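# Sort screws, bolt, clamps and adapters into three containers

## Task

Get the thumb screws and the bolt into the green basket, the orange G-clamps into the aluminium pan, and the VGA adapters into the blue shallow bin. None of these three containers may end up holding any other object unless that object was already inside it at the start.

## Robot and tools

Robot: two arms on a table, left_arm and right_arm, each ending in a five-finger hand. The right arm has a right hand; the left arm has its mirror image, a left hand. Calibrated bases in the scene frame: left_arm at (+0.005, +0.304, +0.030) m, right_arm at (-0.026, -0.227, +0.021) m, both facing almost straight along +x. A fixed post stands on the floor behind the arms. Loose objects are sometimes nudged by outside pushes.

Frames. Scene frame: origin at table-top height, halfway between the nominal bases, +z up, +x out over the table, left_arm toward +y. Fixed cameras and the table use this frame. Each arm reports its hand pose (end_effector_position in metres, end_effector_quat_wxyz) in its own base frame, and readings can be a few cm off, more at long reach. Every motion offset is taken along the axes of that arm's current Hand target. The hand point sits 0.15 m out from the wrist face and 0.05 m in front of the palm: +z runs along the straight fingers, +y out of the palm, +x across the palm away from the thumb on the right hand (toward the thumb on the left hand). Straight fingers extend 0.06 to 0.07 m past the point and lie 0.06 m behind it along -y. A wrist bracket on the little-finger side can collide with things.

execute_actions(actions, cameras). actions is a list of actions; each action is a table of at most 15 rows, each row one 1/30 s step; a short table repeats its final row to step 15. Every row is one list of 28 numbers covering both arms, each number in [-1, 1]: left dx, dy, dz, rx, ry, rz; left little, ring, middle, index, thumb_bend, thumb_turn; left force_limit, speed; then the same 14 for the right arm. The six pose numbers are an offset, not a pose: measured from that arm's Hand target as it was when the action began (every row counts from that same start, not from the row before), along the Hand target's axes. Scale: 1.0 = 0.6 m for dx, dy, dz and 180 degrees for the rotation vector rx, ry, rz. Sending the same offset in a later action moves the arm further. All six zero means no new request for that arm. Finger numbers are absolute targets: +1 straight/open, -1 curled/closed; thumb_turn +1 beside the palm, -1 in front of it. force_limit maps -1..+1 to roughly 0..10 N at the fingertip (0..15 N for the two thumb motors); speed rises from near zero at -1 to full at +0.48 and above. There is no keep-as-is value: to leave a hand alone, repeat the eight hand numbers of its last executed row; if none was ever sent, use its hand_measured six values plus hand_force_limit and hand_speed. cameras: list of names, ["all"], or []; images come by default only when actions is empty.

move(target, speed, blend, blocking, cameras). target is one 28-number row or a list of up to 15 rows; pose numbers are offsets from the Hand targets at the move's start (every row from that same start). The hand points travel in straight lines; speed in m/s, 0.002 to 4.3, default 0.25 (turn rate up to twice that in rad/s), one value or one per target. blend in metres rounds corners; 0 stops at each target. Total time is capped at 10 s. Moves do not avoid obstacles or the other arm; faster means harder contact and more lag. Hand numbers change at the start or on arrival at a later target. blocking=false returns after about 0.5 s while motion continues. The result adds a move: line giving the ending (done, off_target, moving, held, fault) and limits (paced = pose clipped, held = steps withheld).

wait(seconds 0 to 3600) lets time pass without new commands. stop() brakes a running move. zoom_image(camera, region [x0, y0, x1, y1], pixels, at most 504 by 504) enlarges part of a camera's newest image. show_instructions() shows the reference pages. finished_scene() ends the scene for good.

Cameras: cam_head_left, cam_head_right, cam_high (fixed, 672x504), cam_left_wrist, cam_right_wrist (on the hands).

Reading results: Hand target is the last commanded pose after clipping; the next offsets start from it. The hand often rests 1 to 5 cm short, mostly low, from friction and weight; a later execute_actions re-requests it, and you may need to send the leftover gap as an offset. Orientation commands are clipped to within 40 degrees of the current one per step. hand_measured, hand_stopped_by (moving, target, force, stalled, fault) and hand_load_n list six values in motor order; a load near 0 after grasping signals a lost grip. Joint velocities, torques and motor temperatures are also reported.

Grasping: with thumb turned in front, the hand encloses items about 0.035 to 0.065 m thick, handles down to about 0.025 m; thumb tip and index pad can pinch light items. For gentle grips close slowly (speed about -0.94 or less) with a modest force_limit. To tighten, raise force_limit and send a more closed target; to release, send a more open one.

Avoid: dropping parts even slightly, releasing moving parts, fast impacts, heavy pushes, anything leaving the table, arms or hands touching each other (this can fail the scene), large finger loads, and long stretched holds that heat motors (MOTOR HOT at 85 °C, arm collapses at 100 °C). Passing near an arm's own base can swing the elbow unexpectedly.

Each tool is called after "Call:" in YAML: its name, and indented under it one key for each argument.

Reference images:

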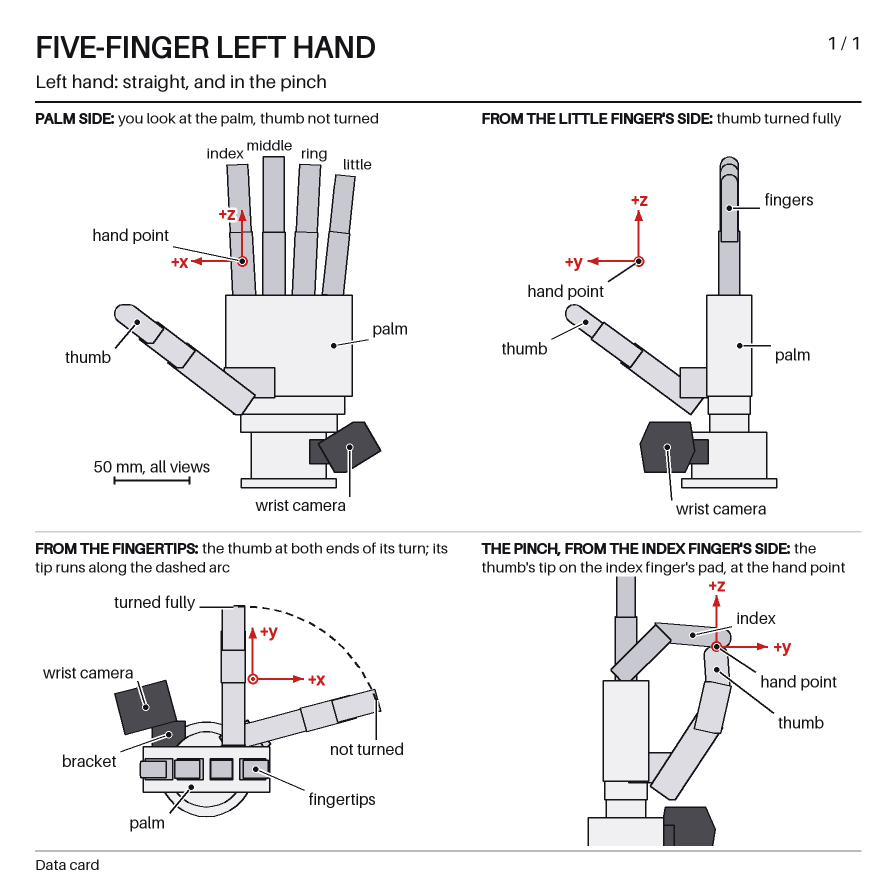

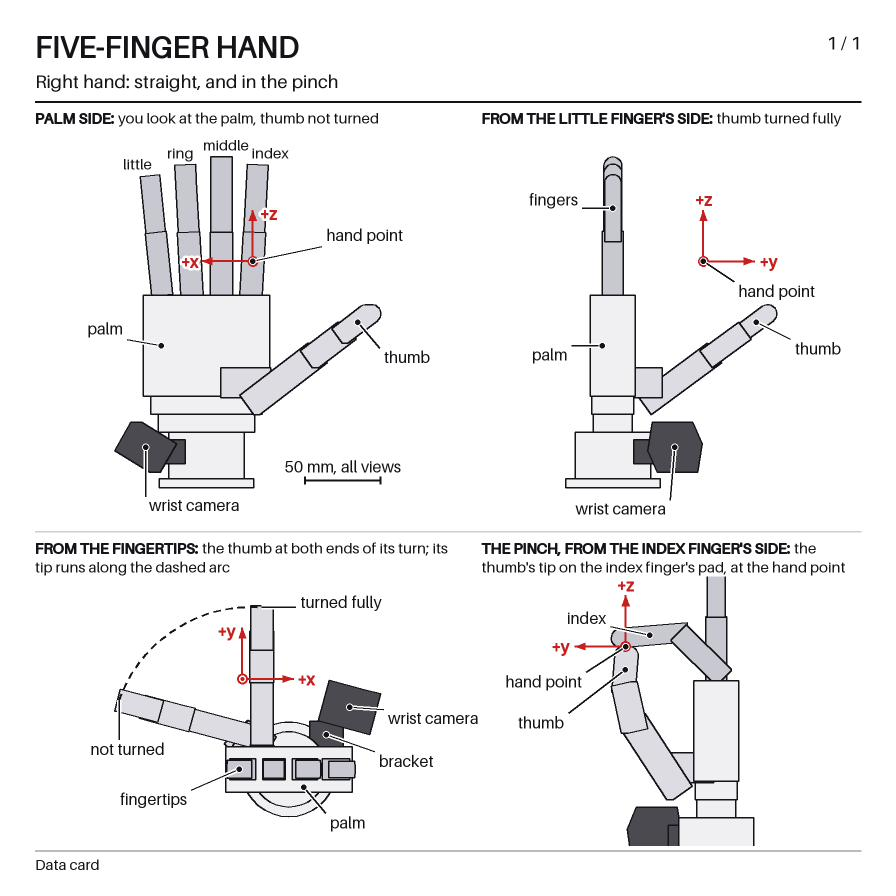

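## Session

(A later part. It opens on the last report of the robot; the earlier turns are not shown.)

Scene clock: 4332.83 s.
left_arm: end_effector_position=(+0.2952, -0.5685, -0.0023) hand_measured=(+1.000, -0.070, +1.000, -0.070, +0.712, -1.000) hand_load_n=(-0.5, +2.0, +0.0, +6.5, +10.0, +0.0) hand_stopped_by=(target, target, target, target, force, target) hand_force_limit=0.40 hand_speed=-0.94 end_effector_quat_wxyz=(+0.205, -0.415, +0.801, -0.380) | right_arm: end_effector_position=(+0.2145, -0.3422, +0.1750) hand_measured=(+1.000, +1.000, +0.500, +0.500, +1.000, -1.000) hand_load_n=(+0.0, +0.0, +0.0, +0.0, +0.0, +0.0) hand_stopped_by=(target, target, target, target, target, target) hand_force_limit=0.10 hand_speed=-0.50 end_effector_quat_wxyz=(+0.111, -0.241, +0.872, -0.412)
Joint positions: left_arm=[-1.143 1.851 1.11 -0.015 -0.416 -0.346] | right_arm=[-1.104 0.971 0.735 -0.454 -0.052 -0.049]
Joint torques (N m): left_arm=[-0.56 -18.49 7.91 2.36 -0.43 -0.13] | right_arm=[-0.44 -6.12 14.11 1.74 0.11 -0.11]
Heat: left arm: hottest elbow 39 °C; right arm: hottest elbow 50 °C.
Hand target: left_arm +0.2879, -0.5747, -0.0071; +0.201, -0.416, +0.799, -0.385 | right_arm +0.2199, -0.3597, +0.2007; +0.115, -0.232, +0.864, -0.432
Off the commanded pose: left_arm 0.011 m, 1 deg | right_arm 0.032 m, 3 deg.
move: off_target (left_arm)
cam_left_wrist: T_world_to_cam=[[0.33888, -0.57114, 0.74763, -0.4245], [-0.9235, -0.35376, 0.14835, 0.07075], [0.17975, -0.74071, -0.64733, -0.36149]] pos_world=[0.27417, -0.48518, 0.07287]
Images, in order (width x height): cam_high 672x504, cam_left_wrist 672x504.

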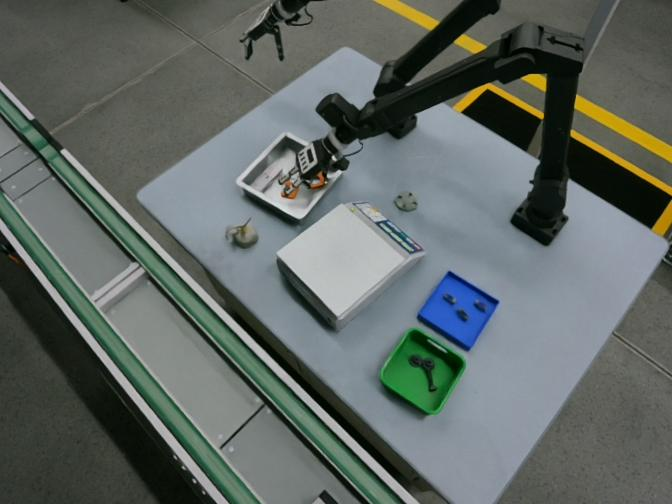

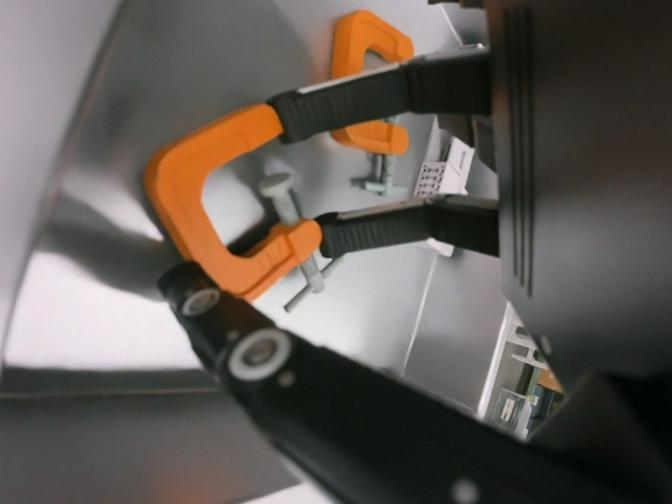

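Call:
move:
  target: [0,0.0052,0.0041,0,0,0,1,-0.07,1,-0.07,0.6,-1,0.4,-0.94,0,0,0,0,0,0,1,1,0.5,0.5,1,-1,0.1,-0.5]
  speed: 0.04
  cameras: ["cam_left_wrist"]

Scene clock: 4337.73 s.
left_arm: end_effector_position=(+0.2960, -0.5703, -0.0008) hand_measured=(+1.000, -0.070, +1.000, -0.070, +0.712, -1.000) hand_load_n=(+0.0, +2.0, +0.0, +6.5, +10.0, +0.0) hand_stopped_by=(target, target, target, target, force, target) hand_force_limit=0.40 hand_speed=-0.94 end_effector_quat_wxyz=(+0.205, -0.415, +0.799, -0.384) | right_arm: end_effector_position=(+0.2145, -0.3422, +0.1750) hand_measured=(+1.000, +1.000, +0.500, +0.500, +1.000, -1.000) hand_load_n=(+0.0, +0.0, +0.0, -0.5, +0.0, +0.0) hand_stopped_by=(target, target, target, target, target, target) hand_force_limit=0.10 hand_speed=-0.50 end_effector_quat_wxyz=(+0.111, -0.241, +0.872, -0.412)
Joint positions: left_arm=[-1.143 1.851 1.11 -0.006 -0.416 -0.346] | right_arm=[-1.104 0.971 0.735 -0.454 -0.052 -0.049]
Joint torques (N m): left_arm=[-0.79 -18.08 7.61 2.51 -0.46 -0.16] | right_arm=[-0.67 -6.77 14.23 1.83 0.07 -0.05]
Heat: left arm: hottest elbow 39 °C; right arm: hottest elbow 50 °C.
Hand target: left_arm +0.2879, -0.5746, -0.0111; +0.201, -0.416, +0.799, -0.385 | right_arm +0.2199, -0.3597, +0.2007; +0.115, -0.232, +0.864, -0.432
Off the commanded pose: left_arm 0.014 m, 1 deg | right_arm 0.032 m, 3 deg.
move: off_target (left_arm)
cam_left_wrist: T_world_to_cam=[[0.336, -0.56493, 0.75363, -0.42253], [-0.92407, -0.35253, 0.14773, 0.0715], [0.18222, -0.74604, -0.64049, -0.36566]] pos_world=[0.27467, -0.48629, 0.07367]

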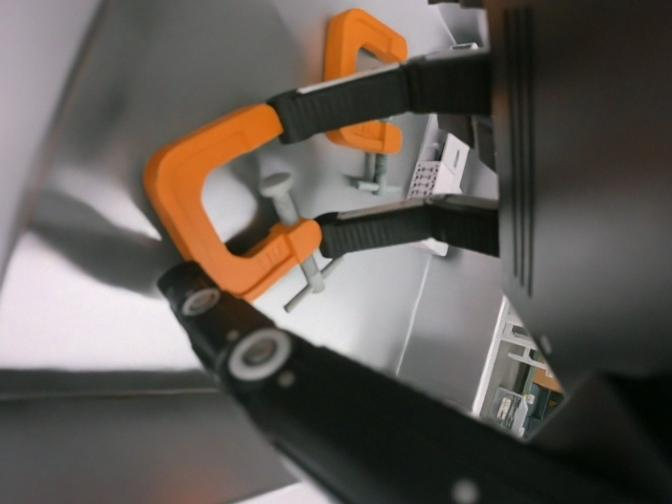

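Call:
move:
  target: [0,-0.0052,-0.0041,0,0,0,1,-0.07,1,-0.07,0.6,-1,0.4,-0.94,0,0,0,0,0,0,1,1,0.5,0.5,1,-1,0.1,-0.5]
  speed: 0.04

Call:
move:
  target: [0,0,0,0,0,0,1,-0.07,1,-0.07,0.8,-1,0.4,-0.85,0,0,0,0,0,0,1,1,0.5,0.5,1,-1,0.1,-0.5]
  speed: 0.04
  cameras: ["cam_left_wrist"]

Scene clock: 4350.37 s.
left_arm: end_effector_position=(+0.2960, -0.5703, -0.0008) hand_measured=(+1.000, -0.070, +1.000, -0.070, +0.712, -1.000) hand_load_n=(+0.0, +2.0, +0.0, +6.5, +10.0, +0.0) hand_stopped_by=(target, target, target, target, force, target) hand_force_limit=0.40 hand_speed=-0.94 end_effector_quat_wxyz=(+0.205, -0.415, +0.799, -0.384) | right_arm: end_effector_position=(+0.2145, -0.3422, +0.1750) hand_measured=(+1.000, +1.000, +0.500, +0.500, +1.000, -1.000) hand_load_n=(+0.0, +0.0, +0.0, +0.0, +0.0, +0.0) hand_stopped_by=(target, target, target, target, target, target) hand_force_limit=0.10 hand_speed=-0.50 end_effector_quat_wxyz=(+0.111, -0.241, +0.872, -0.412)
Joint positions: left_arm=[-1.143 1.851 1.11 -0.006 -0.416 -0.346] | right_arm=[-1.104 0.971 0.735 -0.454 -0.052 -0.049]
Joint torques (N m): left_arm=[-0.97 -18.49 7.66 2.06 -0.44 -0.16] | right_arm=[-0.79 -6.36 14.09 1.73 0.11 -0.09]
Heat: left arm: hottest elbow 38 °C; right arm: hottest elbow 50 °C.
Hand target: left_arm +0.2879, -0.5747, -0.0071; +0.201, -0.416, +0.799, -0.385 | right_arm +0.2199, -0.3597, +0.2007; +0.115, -0.232, +0.864, -0.432
Off the commanded pose: left_arm 0.011 m, 1 deg | right_arm 0.032 m, 3 deg.
move: off_target (left_arm)

Scene clock: 4351.03 s.
left_arm: end_effector_position=(+0.2961, -0.5703, -0.0008) hand_measured=(+1.000, -0.070, +1.000, -0.070, +0.800, -1.000) hand_load_n=(+0.0, +0.5, +0.0, +0.0, +0.0, +0.0) hand_stopped_by=(target, target, target, target, target, target) hand_force_limit=0.40 hand_speed=-0.85 end_effector_quat_wxyz=(+0.205, -0.415, +0.799, -0.384) | right_arm: end_effector_position=(+0.2145, -0.3422, +0.1750) hand_measured=(+1.000, +1.000, +0.500, +0.500, +1.000, -1.000) hand_load_n=(+0.0, +0.0, +0.0, +0.0, +0.0, +0.0) hand_stopped_by=(target, target, target, target, target, target) hand_force_limit=0.10 hand_speed=-0.50 end_effector_quat_wxyz=(+0.111, -0.241, +0.872, -0.412)
Joint positions: left_arm=[-1.143 1.851 1.11 -0.006 -0.417 -0.346] | right_arm=[-1.104 0.971 0.735 -0.454 -0.052 -0.049]
Joint torques (N m): left_arm=[-0.5 -18.14 7.84 2.25 -0.41 -0.13] | right_arm=[-0.26 -6.59 13.98 1.83 0.1 -0.06]
Heat: left arm: hottest elbow 38 °C; right arm: hottest elbow 50 °C.
Hand target: left_arm +0.2879, -0.5747, -0.0071; +0.201, -0.416, +0.799, -0.385 | right_arm +0.2199, -0.3597, +0.2007; +0.115, -0.232, +0.864, -0.432
Off the commanded pose: left_arm 0.011 m, 1 deg | right_arm 0.032 m, 3 deg.
move: done
cam_left_wrist: T_world_to_cam=[[0.33628, -0.56465, 0.75371, -0.42248], [-0.92389, -0.35299, 0.14776, 0.07122], [0.18262, -0.74604, -0.64038, -0.36577]] pos_world=[0.27467, -0.48629, 0.07367]

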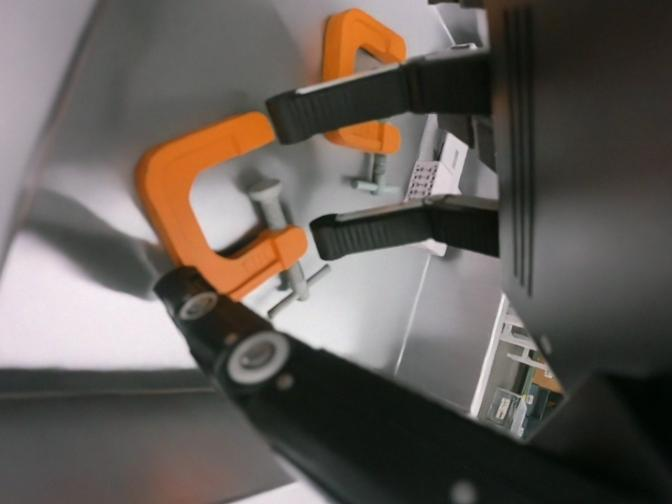

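Call:
move:
  target: [0,0,0,0,0,0,1,-0.07,1,-0.07,1,-1,0.4,-0.6,0,0,0,0,0,0,1,1,0.5,0.5,1,-1,0.1,-0.5]
  speed: 0.04

Call:
move:
  target: [0.0068,-0.0398,-0.0169,0,0,0,1,-0.07,1,-0.07,1,-1,0.4,-0.6,0,0,0,0,0,0,1,1,0.5,0.5,1,-1,0.1,-0.5]
  speed: 0.04
  cameras: ["cam_left_wrist"]

Scene clock: 4367.33 s.
left_arm: end_effector_position=(+0.2961, -0.5703, -0.0008) hand_measured=(+1.000, -0.070, +1.000, -0.070, +1.000, -1.000) hand_load_n=(+0.0, +0.5, +0.0, +0.0, +0.0, +0.0) hand_stopped_by=(target, target, target, target, target, target) hand_force_limit=0.40 hand_speed=-0.60 end_effector_quat_wxyz=(+0.205, -0.415, +0.799, -0.384) | right_arm: end_effector_position=(+0.2145, -0.3422, +0.1750) hand_measured=(+1.000, +1.000, +0.500, +0.500, +1.000, -1.000) hand_load_n=(+0.0, +0.0, +0.0, +0.0, +0.0, +0.0) hand_stopped_by=(target, target, target, target, target, target) hand_force_limit=0.10 hand_speed=-0.50 end_effector_quat_wxyz=(+0.111, -0.241, +0.872, -0.412)
Joint positions: left_arm=[-1.143 1.851 1.11 -0.006 -0.417 -0.346] | right_arm=[-1.104 0.971 0.735 -0.454 -0.052 -0.049]
Joint torques (N m): left_arm=[-0.73 -17.61 7.54 2.14 -0.43 -0.09] | right_arm=[-0.38 -6.12 13.91 1.78 0.11 -0.04]
Motor temperatures (°C): left_arm=[26 27 37 24 25 24] | right_arm=[24 25 50 25 24 25]
Heat: left arm: hottest elbow 37 °C; right arm: hottest elbow 50 °C.
Hand target: left_arm +0.2879, -0.5746, -0.0071; +0.201, -0.416, +0.799, -0.385 | right_arm +0.2199, -0.3597, +0.2007; +0.115, -0.232, +0.864, -0.432
Off the commanded pose: left_arm 0.011 m, 1 deg | right_arm 0.032 m, 3 deg.
move: done

Scene clock: 4368.37 s.
left_arm: end_effector_position=(+0.2925, -0.5624, +0.0002) hand_measured=(+1.000, -0.070, +1.000, -0.070, +1.000, -1.000) hand_load_n=(+0.0, +0.0, +0.0, +0.0, +0.0, +0.0) hand_stopped_by=(target, target, target, target, target, target) hand_force_limit=0.40 hand_speed=-0.60 end_effector_quat_wxyz=(+0.206, -0.415, +0.806, -0.369) | right_arm: end_effector_position=(+0.2145, -0.3422, +0.1750) hand_measured=(+1.000, +1.000, +0.500, +0.500, +1.000, -1.000) hand_load_n=(+0.0, +0.0, +0.0, +0.0, +0.0, +0.0) hand_stopped_by=(target, target, target, target, target, target) hand_force_limit=0.10 hand_speed=-0.50 end_effector_quat_wxyz=(+0.111, -0.241, +0.872, -0.412)
Joint positions: left_arm=[-1.143 1.837 1.11 -0.053 -0.417 -0.347] | right_arm=[-1.104 0.971 0.735 -0.454 -0.052 -0.049]
Joint torques (N m): left_arm=[-0.67 -19.9 11.47 1.36 -0.45 -0.11] | right_arm=[-0.62 -6.24 14 1.8 0.08 -0.09]
Heat: left arm: hottest elbow 37 °C; right arm: hottest elbow 50 °C.
Hand target: left_arm +0.2912, -0.5820, +0.0179; +0.201, -0.416, +0.799, -0.385 | right_arm +0.2199, -0.3597, +0.2007; +0.115, -0.232, +0.864, -0.432
Off the commanded pose: left_arm 0.026 m, 2 deg | right_arm 0.032 m, 3 deg.
move: off_target (left_arm)
cam_left_wrist: T_world_to_cam=[[0.34704, -0.58657, 0.73178, -0.43306], [-0.92154, -0.35816, 0.14994, 0.06701], [0.17415, -0.7264, -0.66484, -0.34518]] pos_world=[0.27215, -0.48075, 0.07737]

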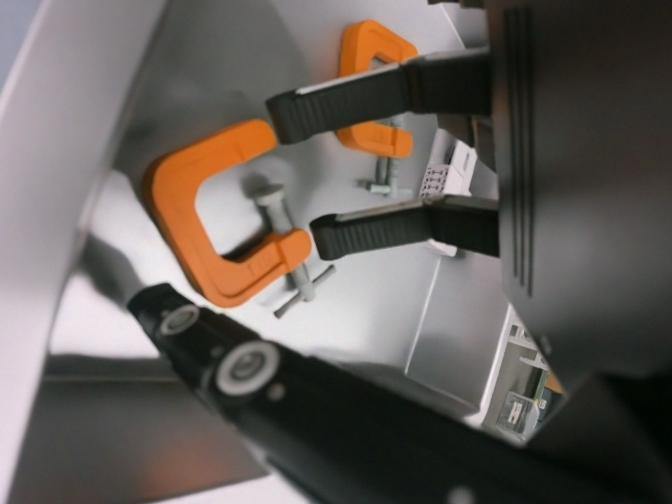

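Call:
move:
  target: [0.0,-0.1306,-0.1035,0,0,0,1,-0.07,1,-0.07,1,-1,0.4,-0.6,0,0,0,0,0,0,1,1,0.5,0.5,1,-1,0.1,-0.5]
  speed: 0.08
  cameras: ["cam_left_wrist","cam_high"]

Scene clock: 4375.17 s.
left_arm: end_effector_position=(+0.2945, -0.5669, +0.1031) hand_measured=(+1.000, -0.070, +1.000, -0.070, +1.000, -1.000) hand_load_n=(+0.0, +0.0, +0.0, +0.0, +0.5, +0.0) hand_stopped_by=(target, target, target, target, target, target) hand_force_limit=0.40 hand_speed=-0.60 end_effector_quat_wxyz=(+0.206, -0.415, +0.804, -0.373) | right_arm: end_effector_position=(+0.2145, -0.3422, +0.1750) hand_measured=(+1.000, +1.000, +0.500, +0.500, +1.000, -1.000) hand_load_n=(+0.0, +0.0, +0.0, -0.5, +0.0, +0.0) hand_stopped_by=(target, target, target, target, target, target) hand_force_limit=0.10 hand_speed=-0.50 end_effector_quat_wxyz=(+0.111, -0.241, +0.872, -0.412)
Joint positions: left_arm=[-1.143 1.691 1.222 -0.302 -0.417 -0.347] | right_arm=[-1.104 0.971 0.735 -0.454 -0.052 -0.049]
Joint torques (N m): left_arm=[-0.97 -17.14 12.93 1.31 -0.38 -0.12] | right_arm=[-0.91 -5.71 14.08 1.88 0.12 -0.1]
Heat: left arm: hottest elbow 38 °C; right arm: hottest elbow 50 °C.
Hand target: left_arm +0.2914, -0.5823, +0.1181; +0.201, -0.416, +0.799, -0.385 | right_arm +0.2199, -0.3597, +0.2007; +0.115, -0.232, +0.864, -0.432
Off the commanded pose: left_arm 0.022 m, 2 deg | right_arm 0.032 m, 3 deg.
move: off_target (left_arm)
cam_left_wrist: T_world_to_cam=[[0.34443, -0.58091, 0.7375, -0.50828], [-0.92209, -0.35695, 0.14948, 0.05281], [0.17641, -0.73153, -0.65859, -0.28454]] pos_world=[0.27396, -0.48456, 0.17957]
Images, in order (width x height): cam_high 672x504, cam_left_wrist 672x504.

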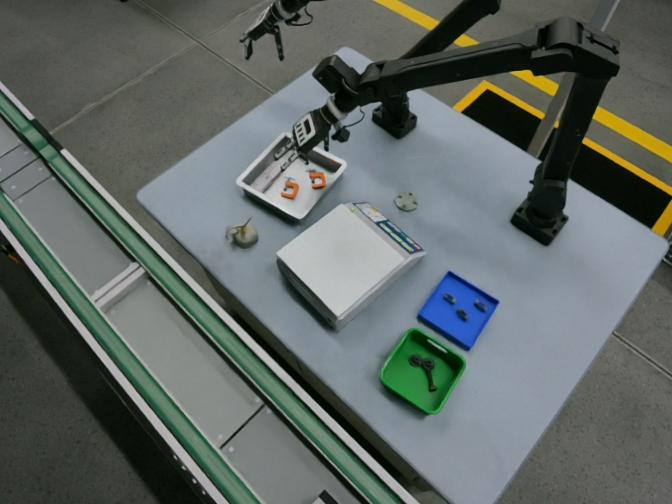

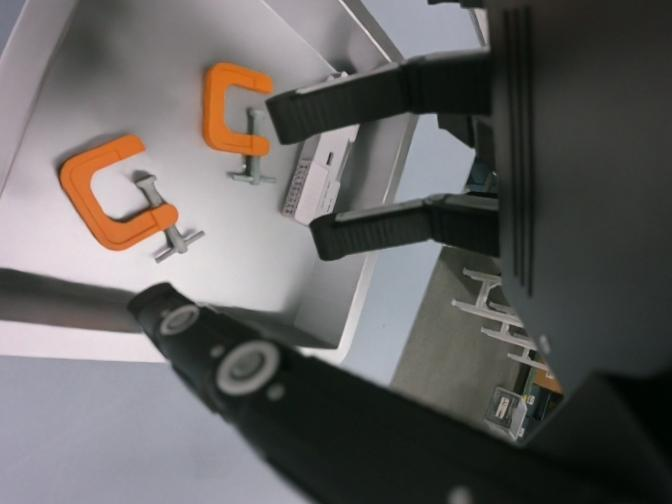

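Call:
move:
  target: [-0.1518,0.1002,-0.3198,0,0.1089,0.0862,1,-0.07,1,-0.07,1,-1,0.4,-0.6,0,0,0,0,0,0,1,1,0.5,0.5,1,-1,0.1,-0.5]
  speed: 0.15
  cameras: ["cam_high","cam_head_left","cam_head_right"]

Call:
zoom_image:
  camera: "cam_high"
  region: [220, 110, 520, 430]

Call:
zoom_image:
  camera: "cam_head_left"
  region: [150, 270, 500, 440]

Scene clock: 4389.70 s.
left_arm: end_effector_position=(+0.1861, -0.4070, +0.2006) hand_measured=(+1.000, -0.070, +1.000, -0.070, +1.000, -1.000) hand_load_n=(+0.0, +0.0, +0.0, +0.0, +0.0, +0.0) hand_stopped_by=(target, target, target, target, target, target) hand_force_limit=0.40 hand_speed=-0.60 end_effector_quat_wxyz=(+0.110, -0.233, +0.864, -0.433) | right_arm: end_effector_position=(+0.2145, -0.3422, +0.1750) hand_measured=(+1.000, +1.000, +0.500, +0.500, +1.000, -1.000) hand_load_n=(+0.0, +0.0, +0.0, +0.0, +0.0, +0.0) hand_stopped_by=(target, target, target, target, target, target) hand_force_limit=0.10 hand_speed=-0.50 end_effector_quat_wxyz=(+0.111, -0.241, +0.872, -0.412)
Joint positions: left_arm=[-1.074 1.057 0.836 -0.424 -0.013 -0.024] | right_arm=[-1.104 0.971 0.735 -0.454 -0.052 -0.049]
Joint torques (N m): left_arm=[2.26 -7 9.87 1.25 -0.06 0.25] | right_arm=[-0.85 -6.24 14.02 1.98 0.1 -0.08]
Heat: left arm: hottest elbow 38 °C; right arm: hottest elbow 50 °C.
Hand target: left_arm +0.1898, -0.4001, +0.1905; +0.112, -0.233, +0.870, -0.419 | right_arm +0.2199, -0.3597, +0.2007; +0.115, -0.232, +0.864, -0.432
Off the commanded pose: left_arm 0.013 m, 2 deg | right_arm 0.032 m, 3 deg.
move: off_target (left_arm)
Images, in order (width x height): cam_head_left 672x504, cam_head_right 672x504, cam_high 672x504.

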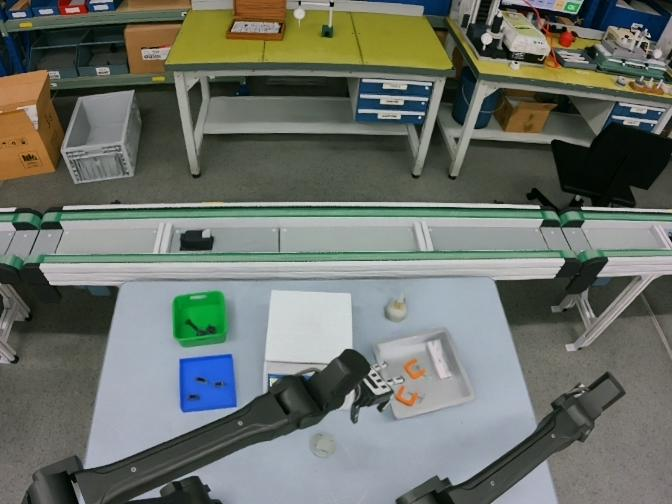

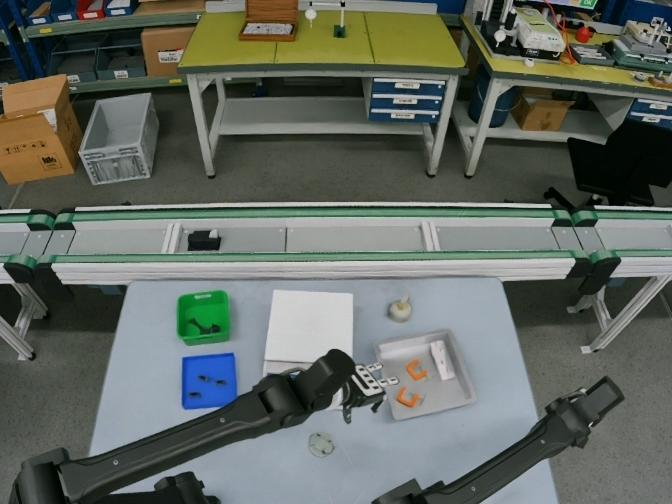

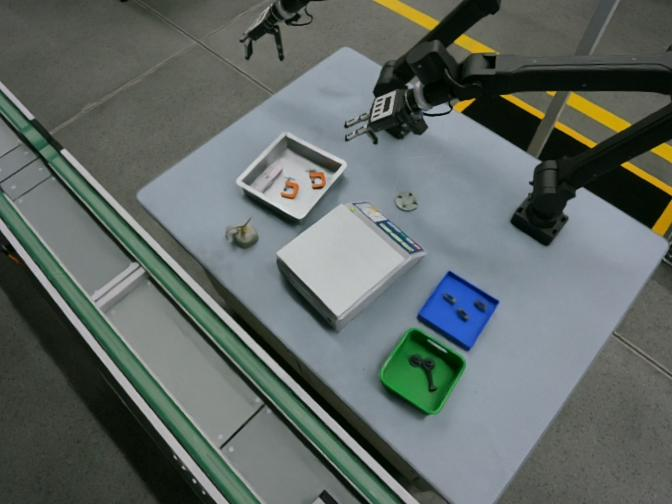

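Scaled by 1.575.

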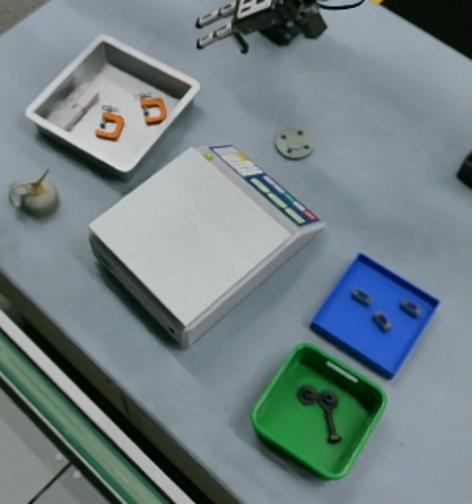

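Scaled by 1.440.

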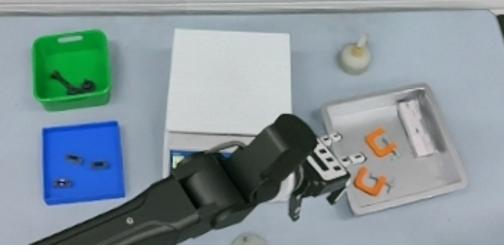

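Call:
finished_scene:

The scene is finished: the task was done.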